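# Swap ball to other cup and re-seat the frame

## Task

Carry the ball over to the cup on the opposite post, then set the frame back where it belongs, resting on its supports; finally open the grippers and pull the arms away from everything.

## Robot and tools

ROBOTS. Three identical i2rt Big YAM arms: arm1, arm2, arm3. Each has six joints, a two-finger gripper and a wrist camera (arm1_cam_wrist, arm2_cam_wrist, arm3_cam_wrist). Two fixed room cameras: cam_high and cam_low. Foot (base_link) positions in metres, scene frame: arm1 x=+1.453 y=+0.001 z=+0.802, quat_wxyz=(+0.014, +0.006, +0.004, -1.000), so it faces roughly toward -x; arm2 x=-0.723 y=+1.256 z=+0.793, quat_wxyz=(+0.876, -0.005, -0.006, -0.483); arm3 x=-0.733 y=-1.253 z=+0.780, quat_wxyz=(+0.875, -0.001, +0.002, +0.484). Each foot points along its own +x. A hand reaches about 1.0 m from the joint1 axis at most.

FRAMES. One shared scene frame, origin on the floor, +z up, metres. The hand point lies between the finger pads, about 1 cm short of the tips; fingers extend along the hand's +z, and close and open along its y. With joints 1 and 6 at zero and the hand level and forward, the wrist camera is on top looking at the fingertips. Printed hand positions can be off, more so far out. hand_target is where the hand would be at the joint targets currently held.

JOINTS (absolute, radians; tolerance for done in brackets): joint1_rad -2.879..2.879 (±0.045), base yaw, positive counter-clockwise from above, 0 along the foot's +x. joint2_rad 0..3.141 (±0.14), shoulder, 0 is upper arm pointing back, positive lifts it up and over. joint3_rad 0..3.019 (±0.09), elbow, 0 folded, positive opens. joint4_rad -1.692..1.57 (±0.055), hand pitch, positive tips fingers up. joint5_rad -1.57..1.57 (±0.03), sideways hand swing, positive to the arm's right. joint6_rad -2.094..2.094 (±0.035), roll, positive clockwise seen from behind. gripper_m 0..0.093 (±0.003), fingertip gap in metres; roughly 50-64 N per pad.

TOOL move. Optional keys arm1, arm2, arm3, cameras. Each arm key holds an object for that arm only; an arm not named keeps whatever it was last told. Inside: "joints" is a dict of absolute targets by joint name (units above). "target" is a list of seven numbers [x, y, z, qw, qx, qy, qz], an absolute hand pose in the scene frame, metres plus unit quaternion; the hand is driven in a straight line from its hand_target toward it. "speed" (m/s, 0.002 to 0.5, default 0.25, only allowed with target) caps the path speed; turning is capped at twice that in rad/s. When target is given, joints may contain gripper_m and nothing else. All motions in one call start together; all hand paths finish together, paced by the slowest, lasting 0.5 to 10 s; no action exceeds 15 s. Each step the commanded pose is clipped to within 100 mm and 20 degrees of the measured hand, solved with damped IK, position favoured over orientation; expect errors of a centimetre or more, lag, overshoot of speed near full stretch, and wide swings on joint moves. Paths ignore obstacles and other arms. cameras: list drawn from arm1_cam_wrist, arm2_cam_wrist, arm3_cam_wrist, cam_high, cam_low, all; omitted or ["all"] gives all, [] gives none. Unknown keys make a call invalid; out-of-range values get it refused, and a refusal cancels the later move, wait and finished_scene calls in that reply. Calling move with no action just reports full state and images.

TOOL wait: seconds (0 to 10), optional cameras; commands nothing. TOOL zoom_image: camera name and region [x0, y0, x1, y1] in image pixels from top-left, at most 504x504, only for cameras in the latest images. TOOL finished_scene: scene = current scene number; irreversible, and the goal must stay achieved without the robots.

RESULTS. Per arm: joint_positions, Joint velocities (rad/s, gripper m/s; "within noise" means still), joint torques (N m, positive toward larger angle, include gravity; joints 3 and 4 wrap at ±28), hand, hand_target, joint_status and hand_status. A "move" line gives per arm done or its worst status. "pictures" lists image order; images can lag the state slightly. Arms under "as last shown" were not commanded and repeat old values. Statuses: off_target (stopped short, may still push); time_out (each joint keeps a nearby target and keeps pushing; send it its reported position to relieve it; loaded joints sag); not_followed, "joint command not followed" or "pose unreachable" (a self/arm-collision or reach check blocked it; the gripper part still runs, and the arm may keep trying). on_its_own lists uncommanded behaviour, with "held at" meaning the held target. Gripper: gripping a hard part reads up to 0.005 m narrower (or up to 0.002 wider) than the part; empty closed reads 0.000-0.003; command about 0.005 m below first-contact reading (more for round or small items) for a full-force grip; release by commanding well above the reading. MOTOR HOT appears near 85 °C; at 100 °C an OVER-TEMPERATURE FAULT drops the arm for 30-60 s, afterwards keys read limit_stop_at_motor_heat and need resending. Camera intrinsics and extrinsics are given in OpenCV form and may be a little off.

AVOID. Arms do not stop on contact; they keep pushing, which heats motors and can damage things. No hard pressing or hitting between robots, including one gripper closing on another's fingers; the safety check can be late and ignores fingers, housings and wrist cameras. Do not knock objects off the work area or onto the floor, drop them, release them while moving, or slam. Loose objects may occasionally be nudged by outside forces. The simulation keeps running while you deliberate, holding the last command.

Each tool is called after ">>>" as name([rows], argument=value, ...), one row to a line, values as JSON.

## Session

>>> move()

>>> zoom_image(camera="cam_high", region=[330, 210, 580, 350])

>>> zoom_image(camera="cam_low", region=[300, 220, 700, 500])

Scene clock: 0.00 s.
Joint torques (N m): no reading
Motor temperatures (°C): arm1=[31 26 28 24 26 26 24] | arm2=[25 27 25 26 24 22 26] | arm3=[28 27 23 27 25 26 24]
Heat: arm1: hottest joint1_rad 31 °C; arm2: hottest joint2_rad 27 °C; arm3: hottest joint1_rad 28 °C.
Joint velocities: within noise
arm1.joint_positions: joint1_rad=-0.430 joint2_rad=+0.456 joint3_rad=+1.451 joint4_rad=-1.496 joint5_rad=+0.008 joint6_rad=-0.169 gripper_m=+0.09396
arm1.joint_status: not commanded
arm1.hand: x=+1.3223 y=+0.0502 z=+1.3611 quat_wxyz=(+0.151, -0.856, +0.099, +0.484) (m; scene frame)
arm1.hand_target: x=+1.3243 y=+0.0492 z=+1.3709 quat_wxyz=(+0.154, -0.850, +0.098, +0.494) (m; scene frame)
arm1.hand_status: not commanded
arm2.joint_positions: joint1_rad=-0.159 joint2_rad=+0.563 joint3_rad=+1.339 joint4_rad=-1.223 joint5_rad=+0.179 joint6_rad=+0.060 gripper_m=+0.09396
arm2.joint_status: not commanded
arm2.hand: x=-0.6649 y=+1.0411 z=+1.3495 quat_wxyz=(-0.418, -0.522, -0.658, +0.347) (m; scene frame)
arm2.hand_target: x=-0.6663 y=+1.0445 z=+1.3603 quat_wxyz=(-0.427, -0.519, -0.652, +0.352) (m; scene frame)
arm2.hand_status: not commanded
arm3.joint_positions: joint1_rad=+0.085 joint2_rad=+0.453 joint3_rad=+1.334 joint4_rad=-1.235 joint5_rad=+0.195 joint6_rad=+0.111 gripper_m=+0.09396
arm3.joint_status: not commanded
arm3.hand: x=-0.6184 y=-1.1050 z=+1.3466 quat_wxyz=(-0.512, +0.337, -0.747, -0.257) (m; scene frame)
arm3.hand_target: x=-0.6203 y=-1.1087 z=+1.3586 quat_wxyz=(-0.521, +0.333, -0.740, -0.264) (m; scene frame)
arm3.hand_status: not commanded
pictures: arm1_cam_wrist, arm2_cam_wrist, arm3_cam_wrist, cam_high, cam_low
camera_calibration:
arm1_cam_wrist: T_world_to_cam=[[0.328646, 0.927293, 0.179216, -0.727029], [0.883572, -0.234848, -0.40515, -0.602697], [-0.333605, 0.291502, -0.896513, 1.77148], [0, 0, 0, 1]] pos_world=[1.36243, 0.0162388, 1.47426]
arm2_cam_wrist: T_world_to_cam=[[-0.977649, -0.209434, 0.0184212, -0.45841], [-0.189655, 0.840709, -0.507188, -0.309064], [0.0907357, -0.499346, -0.861638, 1.86683], [0, 0, 0, 1]] pos_world=[-0.676167, 1.09602, 1.46022]
arm3_cam_wrist: T_world_to_cam=[[0.770835, -0.636201, -0.0325708, -0.182713], [-0.544462, -0.631415, -0.552156, -0.28753], [0.330717, 0.443355, -0.833104, 1.94245], [0, 0, 0, 1]] pos_world=[-0.658109, -1.15899, 1.45355]

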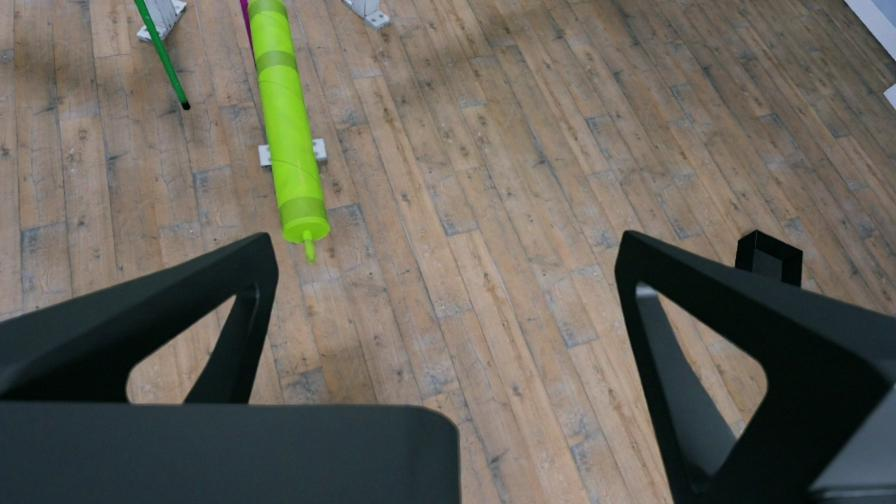

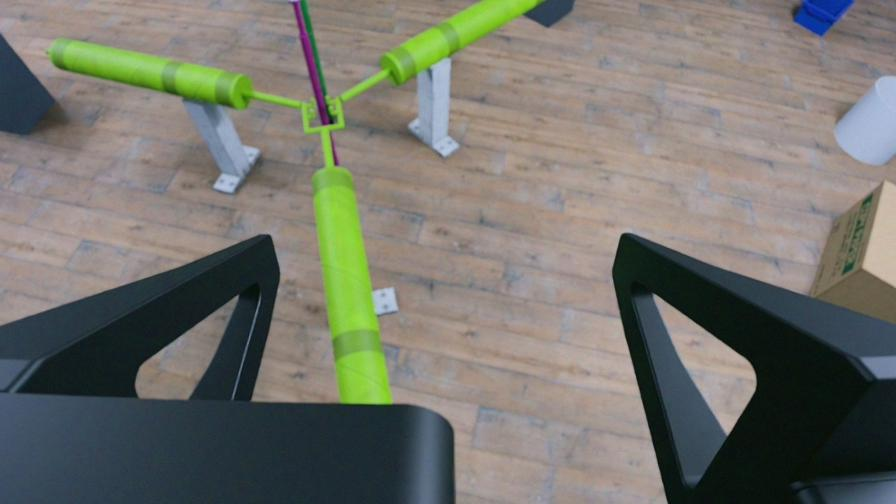

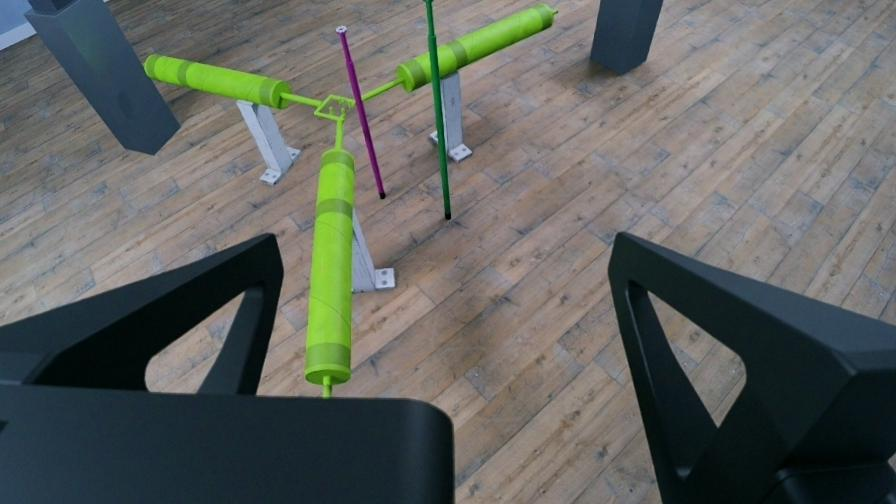

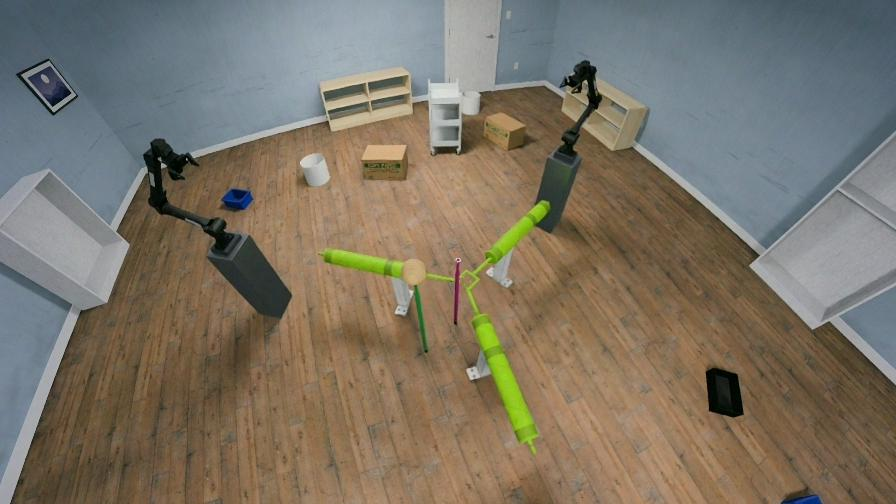

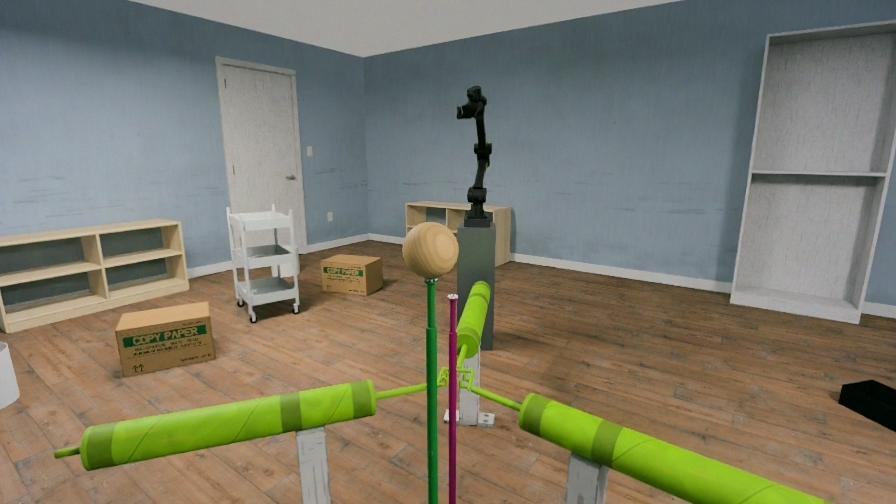

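Scaled by 2.016 from the camera's 896x504 image, which has a finer 1280x720 frame.

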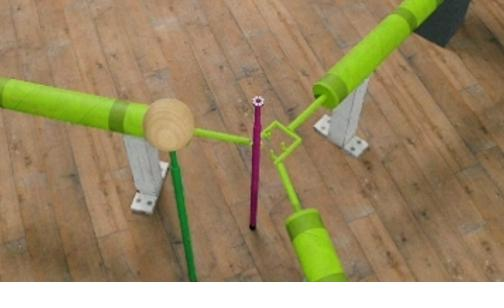

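Scaled by 1.260 from the camera's 896x504 image, which has a finer 1280x720 frame.

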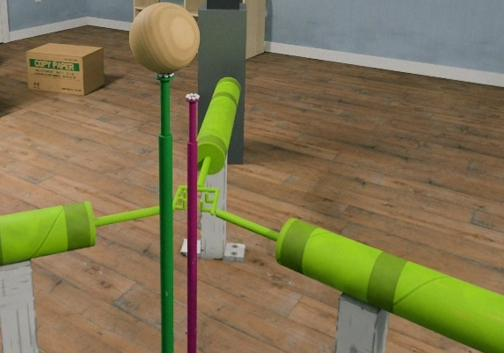

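>>> zoom_image(camera="cam_low", region=[400, 340, 520, 410])

>>> zoom_image(camera="cam_high", region=[435, 250, 505, 300])

>>> zoom_image(camera="arm3_cam_wrist", region=[280, 60, 420, 150])

>>> zoom_image(camera="arm2_cam_wrist", region=[260, 60, 400, 150])

>>> zoom_image(camera="cam_high", region=[300, 180, 580, 460])

Scaled by 4.200 from the camera's 896x504 image, which has a finer 1280x720 frame.

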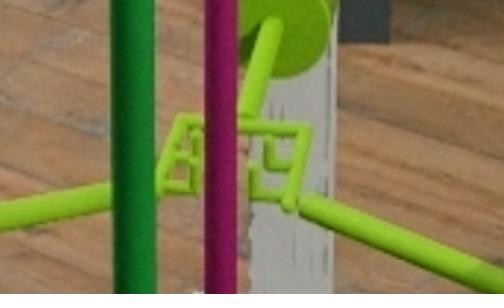

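Scaled by 7.200 from the camera's 896x504 image, which has a finer 1280x720 frame.

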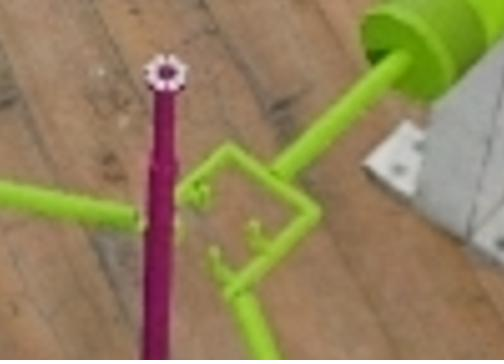

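Scaled by 3.600 from the camera's 896x504 image, which has a finer 1280x720 frame.

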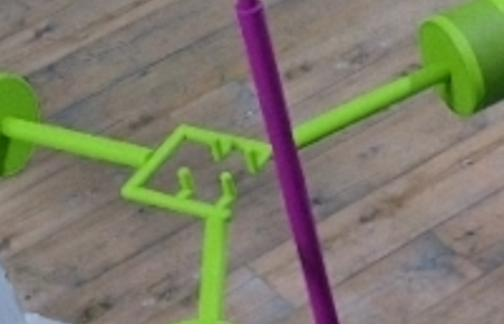

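Scaled by 3.600 from the camera's 896x504 image, which has a finer 1280x720 frame.

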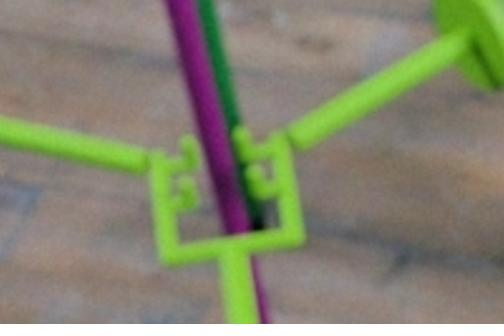

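Scaled by 1.800 from the camera's 896x504 image, which has a finer 1280x720 frame.

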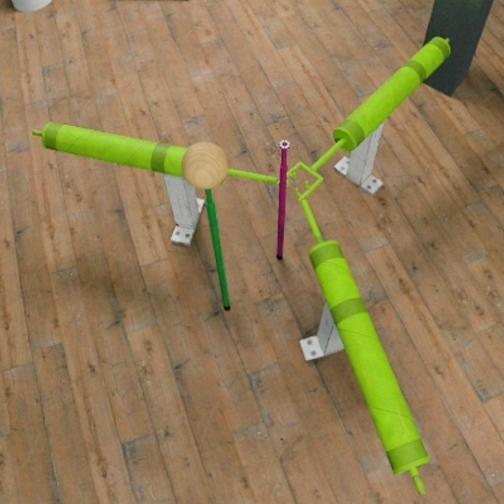

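>>> move(arm1={"target":[0.86,0.03,0.72,0,-0.999,0.0436,0]}, arm2={"target":[-0.47,0.94,0.95,0,0.534,0.846,0]}, arm3={"target":[-0.69,-0.70,0.72,0,-0.463,0.886,0]})

Scene clock: 66.37 s.
Joint torques (N m): arm1=[-2.08 -19.78 9.31 -0.01 -0.13 0.05] | arm2=[2.08 -10.93 11.04 0.25 -0.19 -0.1] | arm3=[-1.03 -14.51 10.48 -0.01 0.01 0.01]
Motor temperatures (°C): arm1=[30 27 34 24 26 26 23] | arm2=[25 27 36 26 24 22 26] | arm3=[28 27 32 27 24 25 24]
Heat: arm1: hottest joint3_rad 34 °C; arm2: hottest joint3_rad 36 °C; arm3: hottest joint3_rad 32 °C.
move: arm1 off_target; arm2 off_target; arm3 off_target
Joint velocities: within noise
arm1.joint_positions: joint1_rad=-0.065 joint2_rad=+2.169 joint3_rad=+1.461 joint4_rad=-0.888 joint5_rad=-0.005 joint6_rad=+0.051 gripper_m=+0.09396
arm1.joint_status: not commanded
arm1.hand: x=+0.8789 y=+0.0221 z=+0.7065 quat_wxyz=(+0.002, -0.999, +0.044, -0.018) (m; scene frame)
arm1.hand_target: x=+0.8606 y=+0.0301 z=+0.7205 quat_wxyz=(+0.000, -0.999, +0.044, +0.000) (m; scene frame)
arm1.hand_status: off_target (0.025 m and 2.0 deg from the pose sent, 0.791 m and 61.4 deg at the start)
arm2.joint_positions: joint1_rad=+0.100 joint2_rad=+1.445 joint3_rad=+1.094 joint4_rad=-1.281 joint5_rad=-0.003 joint6_rad=+0.236 gripper_m=+0.09396
arm2.joint_status: not commanded
arm2.hand: x=-0.4871 y=+0.9545 z=+0.9372 quat_wxyz=(+0.022, -0.541, -0.840, -0.007) (m; scene frame)
arm2.hand_target: x=-0.4706 y=+0.9409 z=+0.9502 quat_wxyz=(+0.000, -0.534, -0.846, +0.000) (m; scene frame)
arm2.hand_status: off_target (0.026 m and 2.9 deg from the pose sent, 0.456 m and 66.8 deg at the start)
arm3.joint_positions: joint1_rad=+0.492 joint2_rad=+2.046 joint3_rad=+1.325 joint4_rad=-0.863 joint5_rad=+0.005 joint6_rad=+0.532 gripper_m=+0.09396
arm3.joint_status: not commanded
arm3.hand: x=-0.6959 y=-0.7156 z=+0.7158 quat_wxyz=(+0.003, +0.467, -0.884, +0.008) (m; scene frame)
arm3.hand_target: x=-0.6900 y=-0.7004 z=+0.7203 quat_wxyz=(+0.000, +0.463, -0.886, +0.000) (m; scene frame)
arm3.hand_status: off_target (0.017 m and 1.1 deg from the pose sent, 0.750 m and 70.2 deg at the start)
pictures: arm1_cam_wrist, arm2_cam_wrist, arm3_cam_wrist, cam_high, cam_low
camera_calibration:
arm1_cam_wrist: T_world_to_cam=[[0.0799208, 0.996434, 0.0270665, -0.11331], [0.780718, -0.0794551, 0.619811, -1.11995], [0.619752, -0.0284045, -0.784284, 0.134772], [0, 0, 0, 1]] pos_world=[0.799894, 0.0277489, 0.802922]
arm2_cam_wrist: T_world_to_cam=[[-0.911733, -0.410431, 0.0170046, -0.0698452], [-0.31468, 0.724443, 0.613318, -1.41179], [-0.264044, 0.553832, -0.789653, 0.206522], [0, 0, 0, 1]] pos_world=[-0.453412, 0.879715, 1.03014]
arm3_cam_wrist: T_world_to_cam=[[0.829727, -0.558129, 0.00676358, 0.172882], [-0.448408, -0.659299, 0.603535, -1.2125], [-0.332391, -0.503802, -0.797308, 0.105078], [0, 0, 0, 1]] pos_world=[-0.652214, -0.649974, 0.814399]

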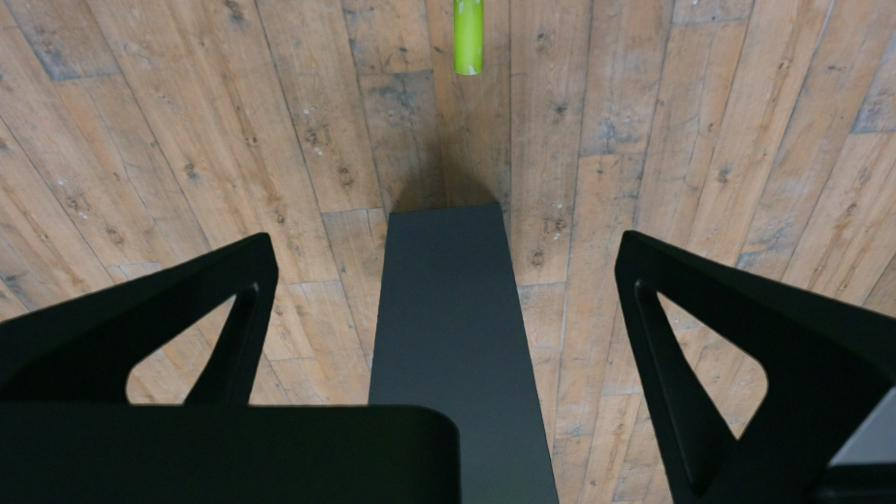

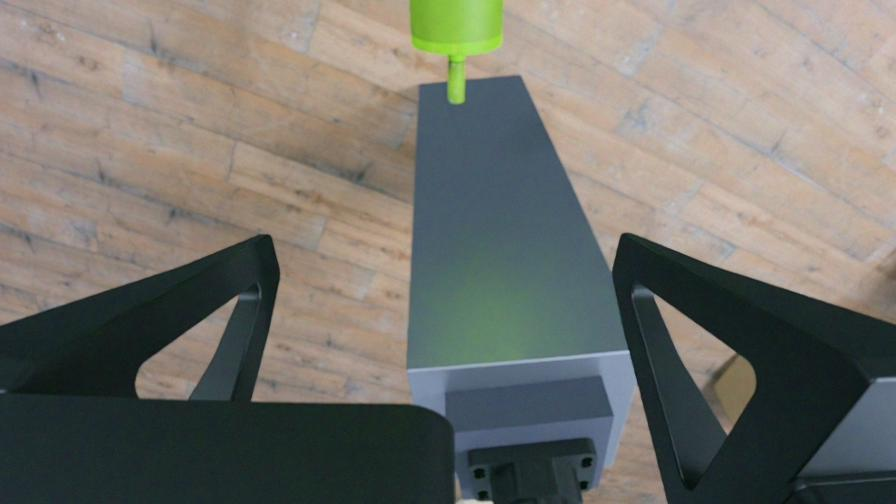

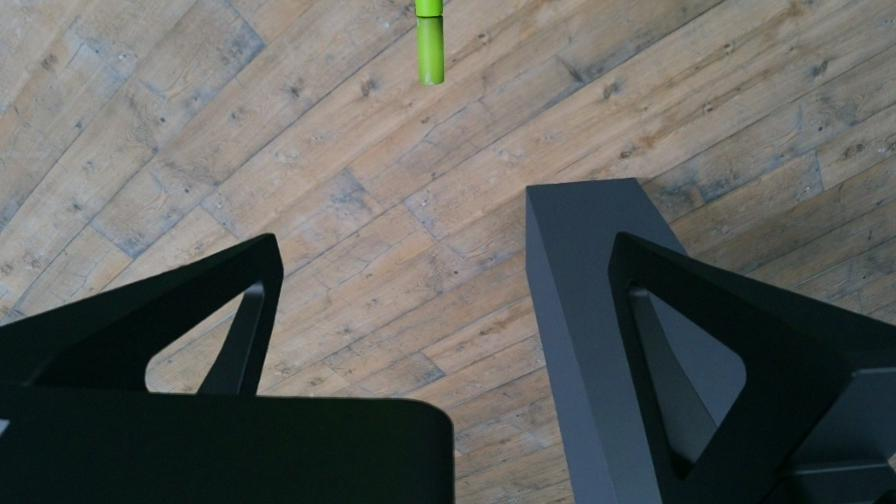

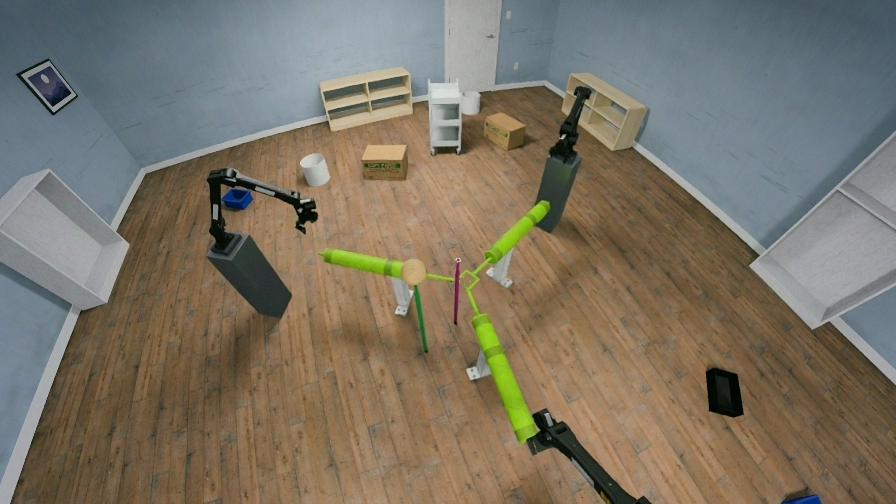

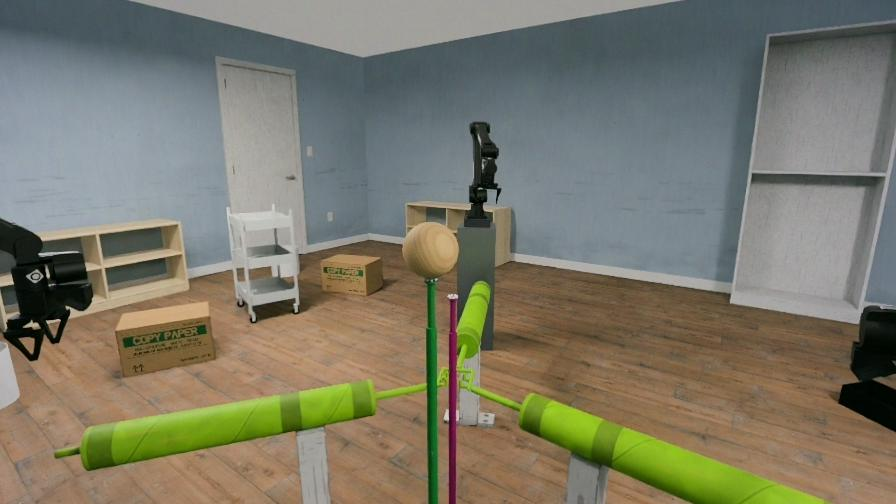

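>>> move(arm1={"target":[0.875,0.043,0.58,0,-0.999,0.0436,0]}, arm2={"target":[-0.535,1.025,0.63,0,0.534,0.846,0]}, arm3={"target":[-0.702,-0.708,0.58,0,-0.463,0.886,0]})

Scene clock: 89.20 s.
Joint torques (N m): arm1=[-2.08 -19.9 6.39 0.64 -0.12 0.04] | arm2=[2.08 -9.82 1.88 0.39 -0.18 0.02] | arm3=[0.85 -15.15 7.39 0.84 0.01 0.13]
Motor temperatures (°C): arm1=[30 32 35 24 26 25 23] | arm2=[25 29 37 26 24 22 26] | arm3=[28 28 31 27 24 25 24]
Heat: arm1: hottest joint3_rad 35 °C; arm2: hottest joint3_rad 37 °C; arm3: hottest joint3_rad 31 °C.
move: arm1 off_target; arm2 done; arm3 off_target
Joint velocities: within noise
arm1.joint_positions: joint1_rad=-0.087 joint2_rad=+2.406 joint3_rad=+1.461 joint4_rad=-0.648 joint5_rad=-0.006 joint6_rad=+0.030 gripper_m=+0.09396
arm1.joint_status: not commanded
arm1.hand: x=+0.8899 y=+0.0352 z=+0.5745 quat_wxyz=(+0.002, -0.999, +0.044, -0.017) (m; scene frame)
arm1.hand_target: x=+0.8753 y=+0.0431 z=+0.5804 quat_wxyz=(+0.000, -0.999, +0.044, +0.000) (m; scene frame)
arm1.hand_status: off_target (0.018 m and 1.9 deg from the pose sent, 0.128 m and 2.1 deg at the start)
arm2.joint_positions: joint1_rad=+0.111 joint2_rad=+1.939 joint3_rad=+0.573 joint4_rad=-0.209 joint5_rad=-0.003 joint6_rad=+0.236 gripper_m=+0.09396
arm2.joint_status: not commanded
arm2.hand: x=-0.5365 y=+1.0213 z=+0.6371 quat_wxyz=(-0.004, -0.537, -0.844, +0.002) (m; scene frame)
arm2.hand_target: x=-0.5351 y=+1.0251 z=+0.6303 quat_wxyz=(+0.000, -0.534, -0.846, +0.000) (m; scene frame)
arm2.hand_status: done (0.008 m and 0.7 deg from the pose sent, 0.319 m and 2.8 deg at the start)
arm3.joint_positions: joint1_rad=+0.494 joint2_rad=+2.300 joint3_rad=+1.325 joint4_rad=-0.613 joint5_rad=+0.005 joint6_rad=+0.541 gripper_m=+0.09396
arm3.joint_status: not commanded
arm3.hand: x=-0.6973 y=-0.7202 z=+0.5833 quat_wxyz=(+0.004, +0.463, -0.886, +0.009) (m; scene frame)
arm3.hand_target: x=-0.7021 y=-0.7083 z=+0.5803 quat_wxyz=(+0.000, +0.463, -0.886, +0.000) (m; scene frame)
arm3.hand_status: off_target (0.013 m and 1.2 deg from the pose sent, 0.136 m and 1.1 deg at the start)
pictures: arm1_cam_wrist, arm2_cam_wrist, arm3_cam_wrist, cam_high, cam_low
camera_calibration:
arm1_cam_wrist: T_world_to_cam=[[0.0804078, 0.996418, 0.0261813, -0.12359], [0.782236, -0.0793597, 0.617907, -1.04585], [0.617772, -0.0292046, -0.785815, 0.0274218], [0, 0, 0, 1]] pos_world=[0.811098, 0.0409499, 0.671022]
arm2_cam_wrist: T_world_to_cam=[[-0.907202, -0.42068, 0.00353819, -0.0609148], [-0.343951, 0.746527, 0.569557, -1.30198], [-0.242243, 0.515487, -0.821944, -0.00896306], [0, 0, 0, 1]] pos_world=[-0.505252, 0.95096, 0.734403]
arm3_cam_wrist: T_world_to_cam=[[0.825238, -0.564716, 0.00887202, 0.163355], [-0.453629, -0.653381, 0.606065, -1.13709], [-0.336458, -0.504172, -0.795366, -0.00767536], [0, 0, 0, 1]] pos_world=[-0.653205, -0.654571, 0.681595]

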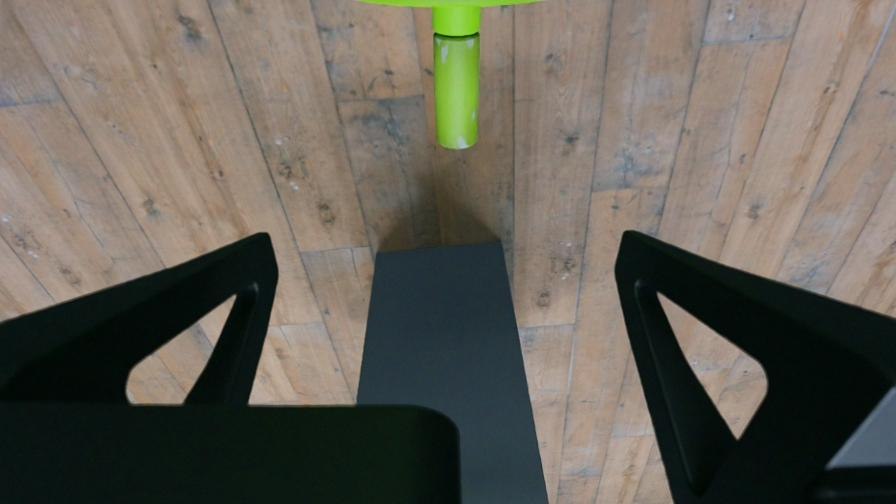

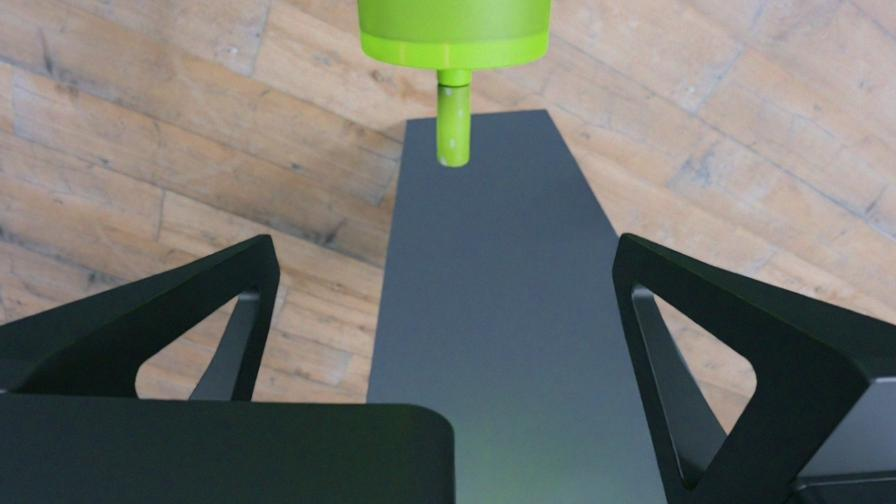

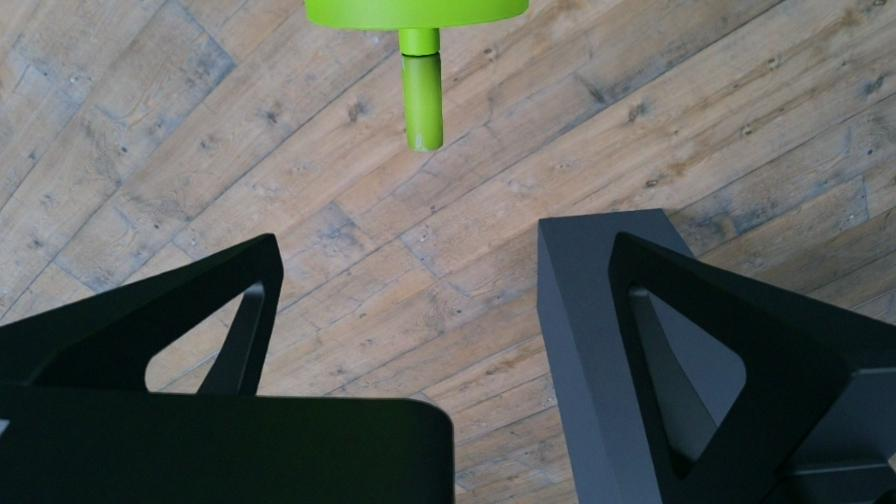

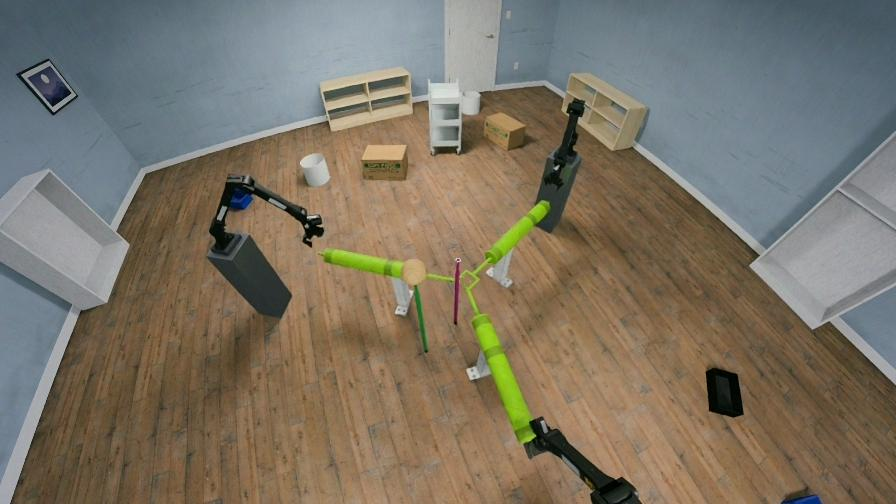

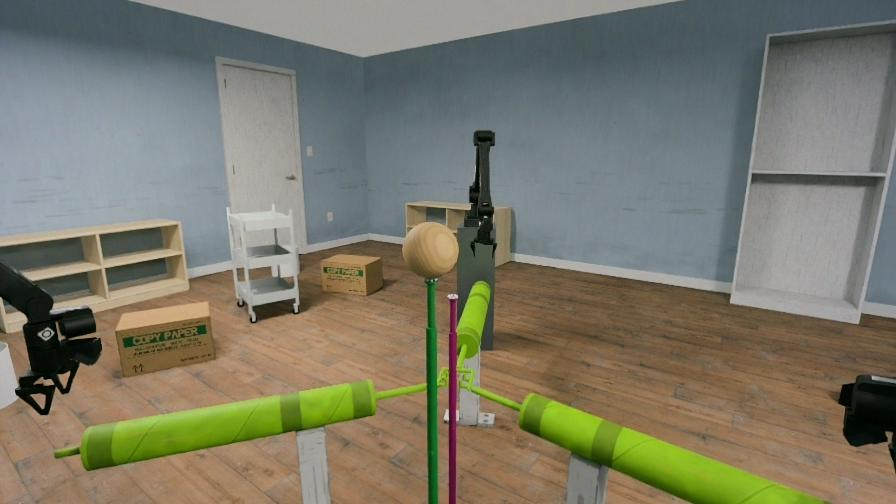

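>>> move(arm1={"target":[0.868,0.051,0.474,0,-0.999,0.0436,0],"speed":0.12}, arm2={"target":[-0.549,1.042,0.463,0,0.534,0.846,0],"speed":0.12}, arm3={"target":[-0.713,-0.705,0.46,0,-0.463,0.886,0],"speed":0.12})

Scene clock: 104.77 s.
Joint torques (N m): arm1=[-2.14 -20.42 6.27 0.72 -0.12 0.05] | arm2=[2.02 -11.69 -1.43 0.44 -0.18 0.04] | arm3=[0.79 -15.85 6.43 0.85 0.03 0.13]
Motor temperatures (°C): arm1=[30 33 34 24 26 25 23] | arm2=[25 28 34 26 24 22 26] | arm3=[28 30 31 27 24 25 24]
Heat: arm1: hottest joint3_rad 34 °C; arm2: hottest joint3_rad 34 °C; arm3: hottest joint3_rad 31 °C.
move: arm1 off_target; arm2 done; arm3 off_target
Joint velocities: within noise
arm1.joint_positions: joint1_rad=-0.098 joint2_rad=+2.645 joint3_rad=+1.598 joint4_rad=-0.550 joint5_rad=-0.006 joint6_rad=+0.019 gripper_m=+0.09396
arm1.joint_status: not commanded
arm1.hand: x=+0.8859 y=+0.0426 z=+0.4701 quat_wxyz=(+0.002, -0.999, +0.044, -0.018) (m; scene frame)
arm1.hand_target: x=+0.8686 y=+0.0511 z=+0.4744 quat_wxyz=(+0.000, -0.999, +0.044, +0.000) (m; scene frame)
arm1.hand_status: off_target (0.020 m and 2.1 deg from the pose sent, 0.104 m and 1.9 deg at the start)
arm2.joint_positions: joint1_rad=+0.114 joint2_rad=+2.541 joint3_rad=+0.717 joint4_rad=+0.242 joint5_rad=-0.003 joint6_rad=+0.236 gripper_m=+0.09396
arm2.joint_status: not commanded
arm2.hand: x=-0.5494 y=+1.0374 z=+0.4703 quat_wxyz=(-0.002, -0.536, -0.844, +0.002) (m; scene frame)
arm2.hand_target: x=-0.5491 y=+1.0420 z=+0.4632 quat_wxyz=(+0.000, -0.534, -0.846, +0.000) (m; scene frame)
arm2.hand_status: done (0.009 m and 0.4 deg from the pose sent, 0.176 m and 0.7 deg at the start)
arm3.joint_positions: joint1_rad=+0.514 joint2_rad=+2.570 joint3_rad=+1.449 joint4_rad=-0.466 joint5_rad=+0.005 joint6_rad=+0.561 gripper_m=+0.09396
arm3.joint_status: not commanded
arm3.hand: x=-0.7084 y=-0.7162 z=+0.4659 quat_wxyz=(+0.004, +0.464, -0.886, +0.009) (m; scene frame)
arm3.hand_target: x=-0.7132 y=-0.7053 z=+0.4605 quat_wxyz=(+0.000, +0.463, -0.886, +0.000) (m; scene frame)
arm3.hand_status: off_target (0.013 m and 1.2 deg from the pose sent, 0.125 m and 1.2 deg at the start)
pictures: arm1_cam_wrist, arm2_cam_wrist, arm3_cam_wrist, cam_high, cam_low
camera_calibration:
arm1_cam_wrist: T_world_to_cam=[[0.0799643, 0.996461, 0.0259257, -0.127371], [0.780161, -0.0787533, 0.620602, -0.977066], [0.620447, -0.0293998, -0.783697, -0.0551831], [0, 0, 0, 1]] pos_world=[0.806692, 0.048351, 0.566424]
arm2_cam_wrist: T_world_to_cam=[[-0.906103, -0.42303, 0.00475729, -0.0627743], [-0.344076, 0.743439, 0.573507, -1.22213], [-0.246147, 0.518019, -0.819187, -0.16358], [0, 0, 0, 1]] pos_world=[-0.517651, 0.966763, 0.567197]
arm3_cam_wrist: T_world_to_cam=[[0.825473, -0.564373, 0.00873357, 0.176191], [-0.453299, -0.653634, 0.606038, -1.06824], [-0.336323, -0.504227, -0.795388, -0.10267], [0, 0, 0, 1]] pos_world=[-0.664205, -0.650571, 0.564195]

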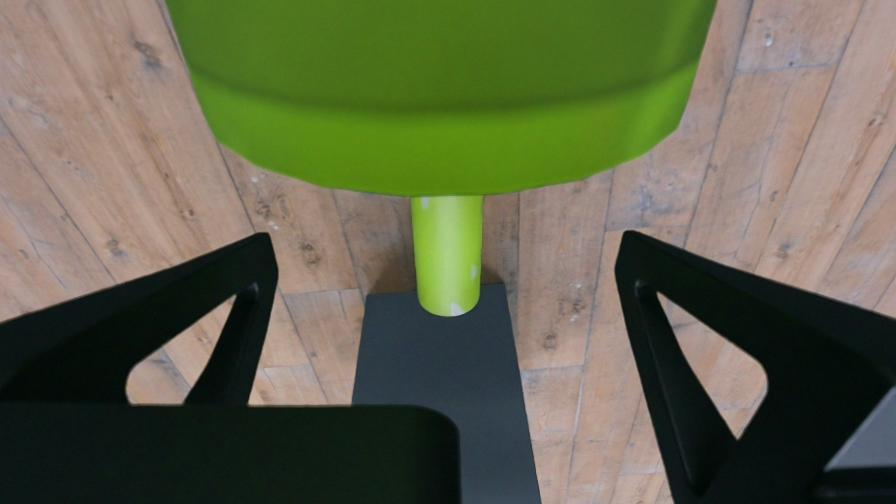

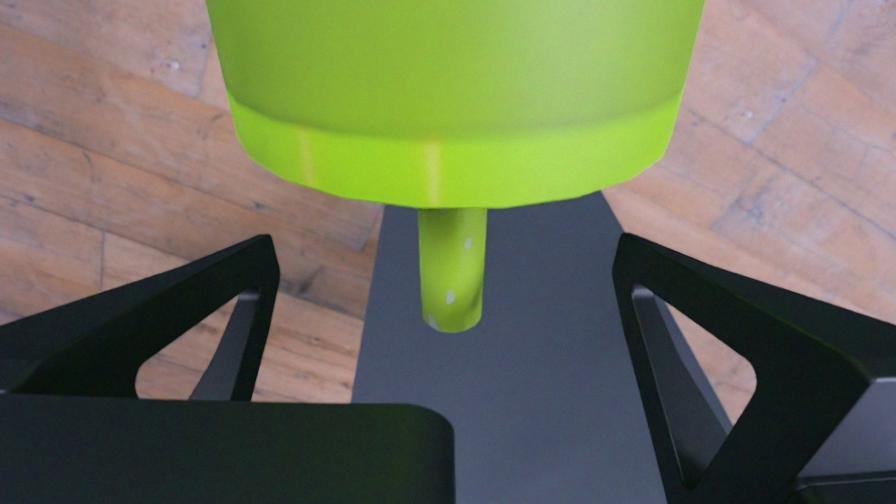

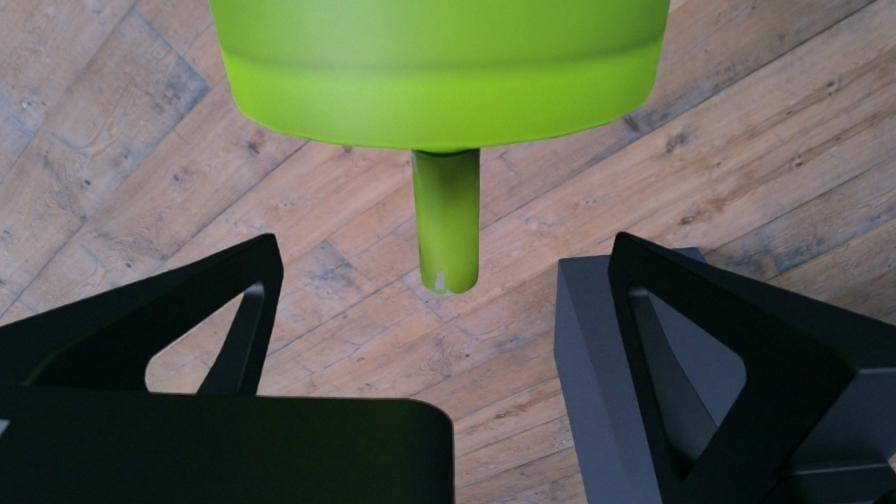

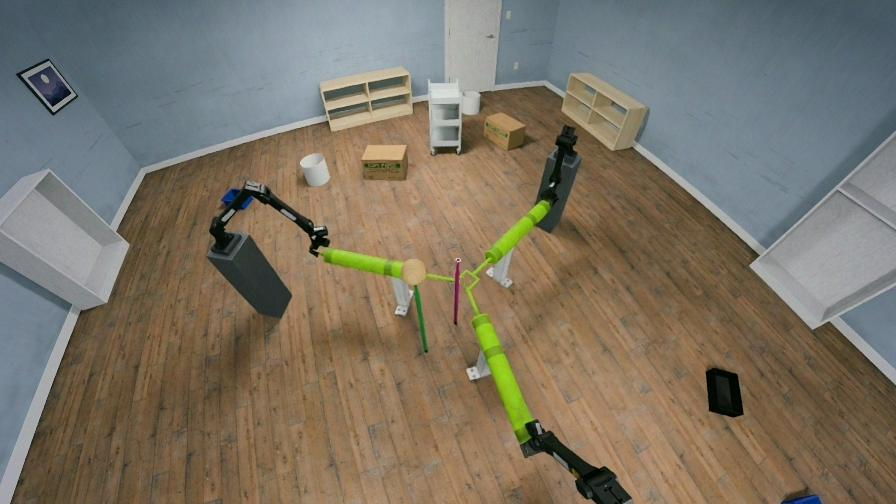

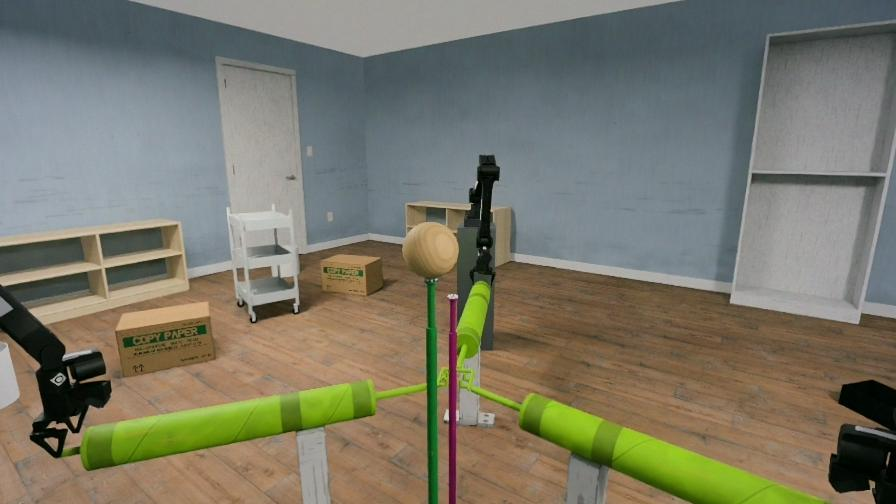

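>>> move(arm1={"target":[0.868,0.051,0.470,0,-0.999,0.0436,0],"speed":0.12}, arm2={"target":[-0.549,1.042,0.459,0,0.534,0.846,0],"speed":0.12}, arm3={"target":[-0.713,-0.705,0.448,0,-0.463,0.886,0],"speed":0.12}, cameras=[])

>>> move(arm1={"joints":{"gripper_m":0.005}}, arm2={"joints":{"gripper_m":0.005}}, arm3={"joints":{"gripper_m":0.005}})

Scene clock: 113.67 s.
Joint torques (N m): arm1=[-2.14 -20.37 6.35 0.76 -0.12 0.05] | arm2=[2.08 -11.46 -1.4 0.46 -0.18 0.04] | arm3=[0.73 -15.74 6.53 0.84 0.03 0.13]
Motor temperatures (°C): arm1=[30 35 33 24 26 25 23] | arm2=[25 29 33 26 24 22 26] | arm3=[28 30 30 27 24 25 24]
Heat: arm1: hottest joint2_rad 35 °C; arm2: hottest joint3_rad 33 °C; arm3: hottest joint2_rad 30 °C.
move: arm1 off_target; arm2 done; arm3 off_target
Joint velocities: within noise
arm1.joint_positions: joint1_rad=-0.098 joint2_rad=+2.648 joint3_rad=+1.604 joint4_rad=-0.547 joint5_rad=-0.006 joint6_rad=+0.019 gripper_m=+0.09396
arm1.joint_status: not commanded
arm1.hand: x=+0.8835 y=+0.0427 z=+0.4696 quat_wxyz=(+0.002, -0.999, +0.044, -0.016) (m; scene frame)
arm1.hand_target: x=+0.8683 y=+0.0512 z=+0.4706 quat_wxyz=(+0.000, -0.999, +0.044, +0.000) (m; scene frame)
arm1.hand_status: off_target (0.018 m and 1.8 deg from the pose sent, 0.020 m and 2.1 deg at the start)
arm2.joint_positions: joint1_rad=+0.114 joint2_rad=+2.549 joint3_rad=+0.724 joint4_rad=+0.247 joint5_rad=-0.003 joint6_rad=+0.236 gripper_m=+0.09396
arm2.joint_status: not commanded
arm2.hand: x=-0.5485 y=+1.0361 z=+0.4676 quat_wxyz=(-0.004, -0.536, -0.844, +0.002) (m; scene frame)
arm2.hand_target: x=-0.5492 y=+1.0420 z=+0.4594 quat_wxyz=(+0.000, -0.534, -0.846, +0.000) (m; scene frame)
arm2.hand_status: done (0.010 m and 0.5 deg from the pose sent, 0.012 m and 0.4 deg at the start)
arm3.joint_positions: joint1_rad=+0.514 joint2_rad=+2.597 joint3_rad=+1.463 joint4_rad=-0.455 joint5_rad=+0.005 joint6_rad=+0.562 gripper_m=+0.09396
arm3.joint_status: not commanded
arm3.hand: x=-0.7084 y=-0.7169 z=+0.4543 quat_wxyz=(+0.005, +0.463, -0.886, +0.010) (m; scene frame)
arm3.hand_target: x=-0.7132 y=-0.7055 z=+0.4484 quat_wxyz=(+0.000, +0.463, -0.886, +0.000) (m; scene frame)
arm3.hand_status: off_target (0.014 m and 1.2 deg from the pose sent, 0.022 m and 1.2 deg at the start)
pictures: none
No camera images: "cameras" was empty.

Scene clock: 114.50 s.
Joint torques (N m): arm1=[-2.08 -20.42 6.35 0.76 -0.12 0.06] | arm2=[2.02 -11.46 -1.39 0.44 -0.18 0.04] | arm3=[0.79 -15.74 6.5 0.84 0.02 0.13]
Motor temperatures (°C): arm1=[30 35 33 24 26 25 23] | arm2=[25 29 33 26 24 22 26] | arm3=[28 30 30 27 24 25 24]
Heat: arm1: hottest joint2_rad 35 °C; arm2: hottest joint3_rad 33 °C; arm3: hottest joint2_rad 30 °C.
move: arm1 done; arm2 done; arm3 done
Joint velocities: within noise
arm1.joint_positions: joint1_rad=-0.098 joint2_rad=+2.648 joint3_rad=+1.604 joint4_rad=-0.547 joint5_rad=-0.006 joint6_rad=+0.018 gripper_m=+0.00521
arm1.joint_status: all done
arm1.hand: x=+0.8835 y=+0.0427 z=+0.4696 quat_wxyz=(+0.001, -0.999, +0.044, -0.016) (m; scene frame)
arm1.hand_target: x=+0.8683 y=+0.0511 z=+0.4706 quat_wxyz=(+0.000, -0.999, +0.044, +0.000) (m; scene frame)
arm1.hand_status: not commanded
arm2.joint_positions: joint1_rad=+0.114 joint2_rad=+2.549 joint3_rad=+0.724 joint4_rad=+0.247 joint5_rad=-0.003 joint6_rad=+0.236 gripper_m=+0.00519
arm2.joint_status: all done
arm2.hand: x=-0.5485 y=+1.0361 z=+0.4676 quat_wxyz=(-0.004, -0.536, -0.844, +0.002) (m; scene frame)
arm2.hand_target: x=-0.5492 y=+1.0420 z=+0.4594 quat_wxyz=(+0.000, -0.534, -0.846, +0.000) (m; scene frame)
arm2.hand_status: not commanded
arm3.joint_positions: joint1_rad=+0.514 joint2_rad=+2.597 joint3_rad=+1.463 joint4_rad=-0.455 joint5_rad=+0.005 joint6_rad=+0.562 gripper_m=+0.00520
arm3.joint_status: all done
arm3.hand: x=-0.7084 y=-0.7166 z=+0.4544 quat_wxyz=(+0.004, +0.463, -0.886, +0.010) (m; scene frame)
arm3.hand_target: x=-0.7132 y=-0.7055 z=+0.4484 quat_wxyz=(+0.000, +0.463, -0.886, +0.000) (m; scene frame)
arm3.hand_status: not commanded
pictures: arm1_cam_wrist, arm2_cam_wrist, arm3_cam_wrist, cam_high, cam_low
camera_calibration:
arm1_cam_wrist: T_world_to_cam=[[0.0792339, 0.99653, 0.0254942, -0.126389], [0.783297, -0.0780575, 0.616728, -0.97589], [0.616578, -0.0288962, -0.786764, -0.0492642], [0, 0, 0, 1]] pos_world=[0.804801, 0.0483515, 0.566321]
arm2_cam_wrist: T_world_to_cam=[[-0.906074, -0.423101, 0.00394541, -0.061918], [-0.34538, 0.744957, 0.570747, -1.22032], [-0.244423, 0.515776, -0.821117, -0.160678], [0, 0, 0, 1]] pos_world=[-0.516849, 0.96576, 0.564801]
arm3_cam_wrist: T_world_to_cam=[[0.825242, -0.564708, 0.00897469, 0.175643], [-0.453572, -0.653197, 0.606305, -1.06162], [-0.336523, -0.504419, -0.795181, -0.112424], [0, 0, 0, 1]] pos_world=[-0.664305, -0.650971, 0.552694]

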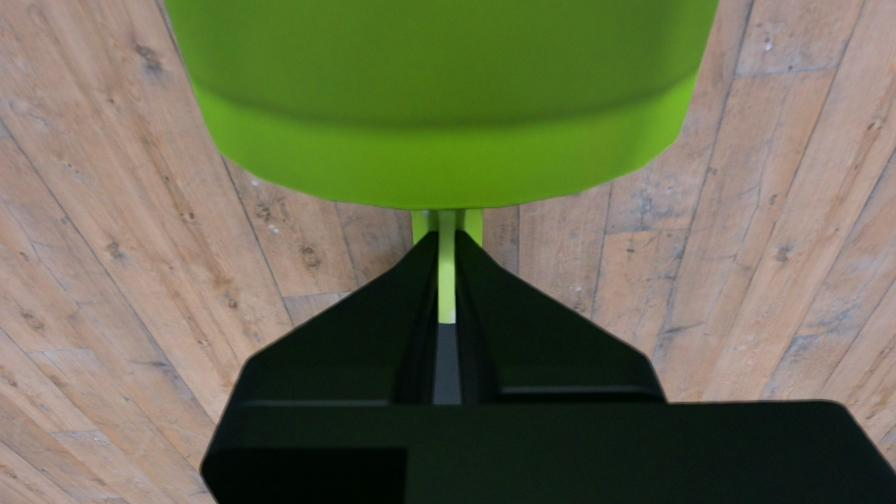

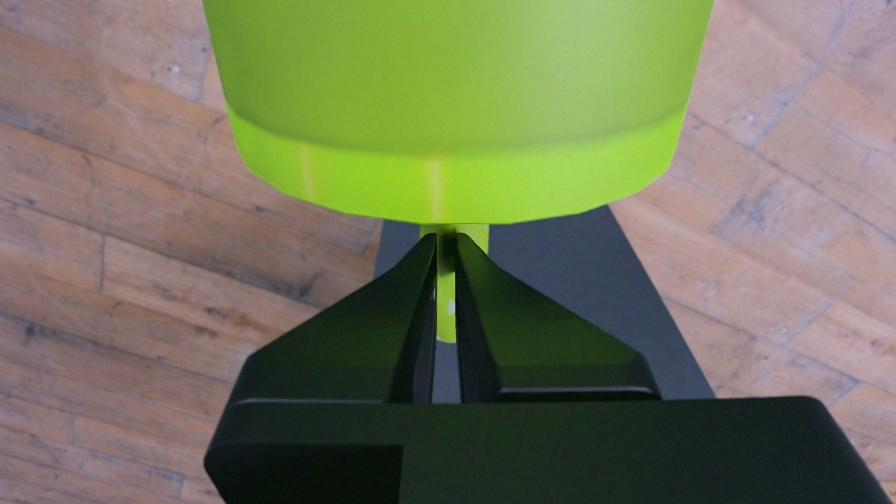

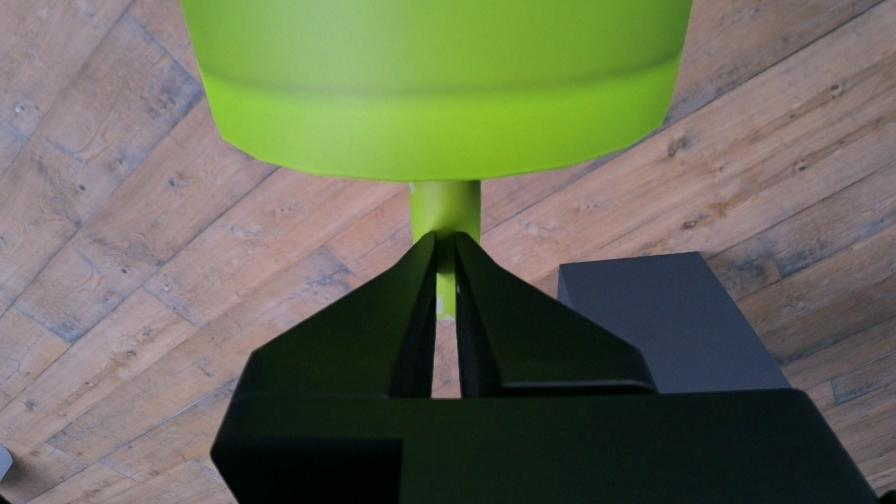

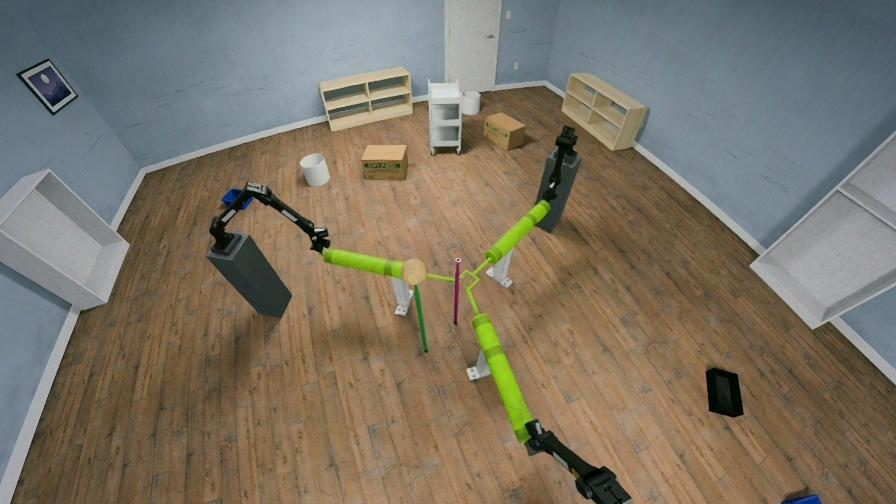

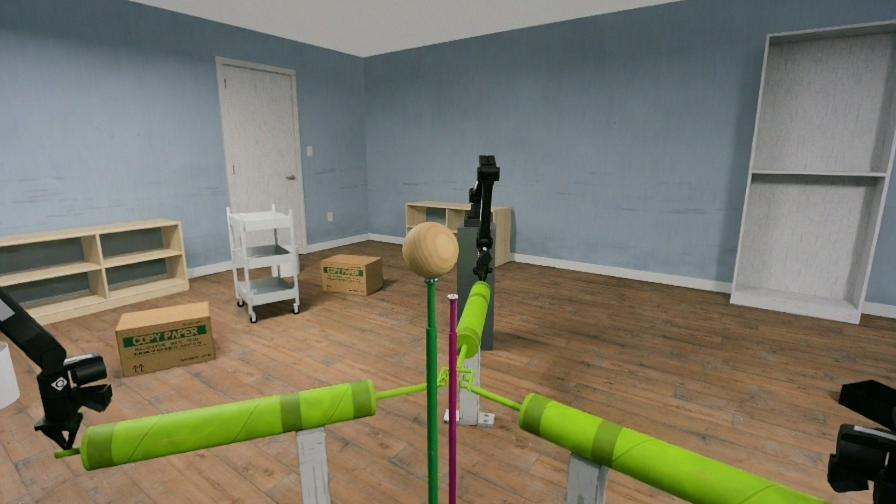

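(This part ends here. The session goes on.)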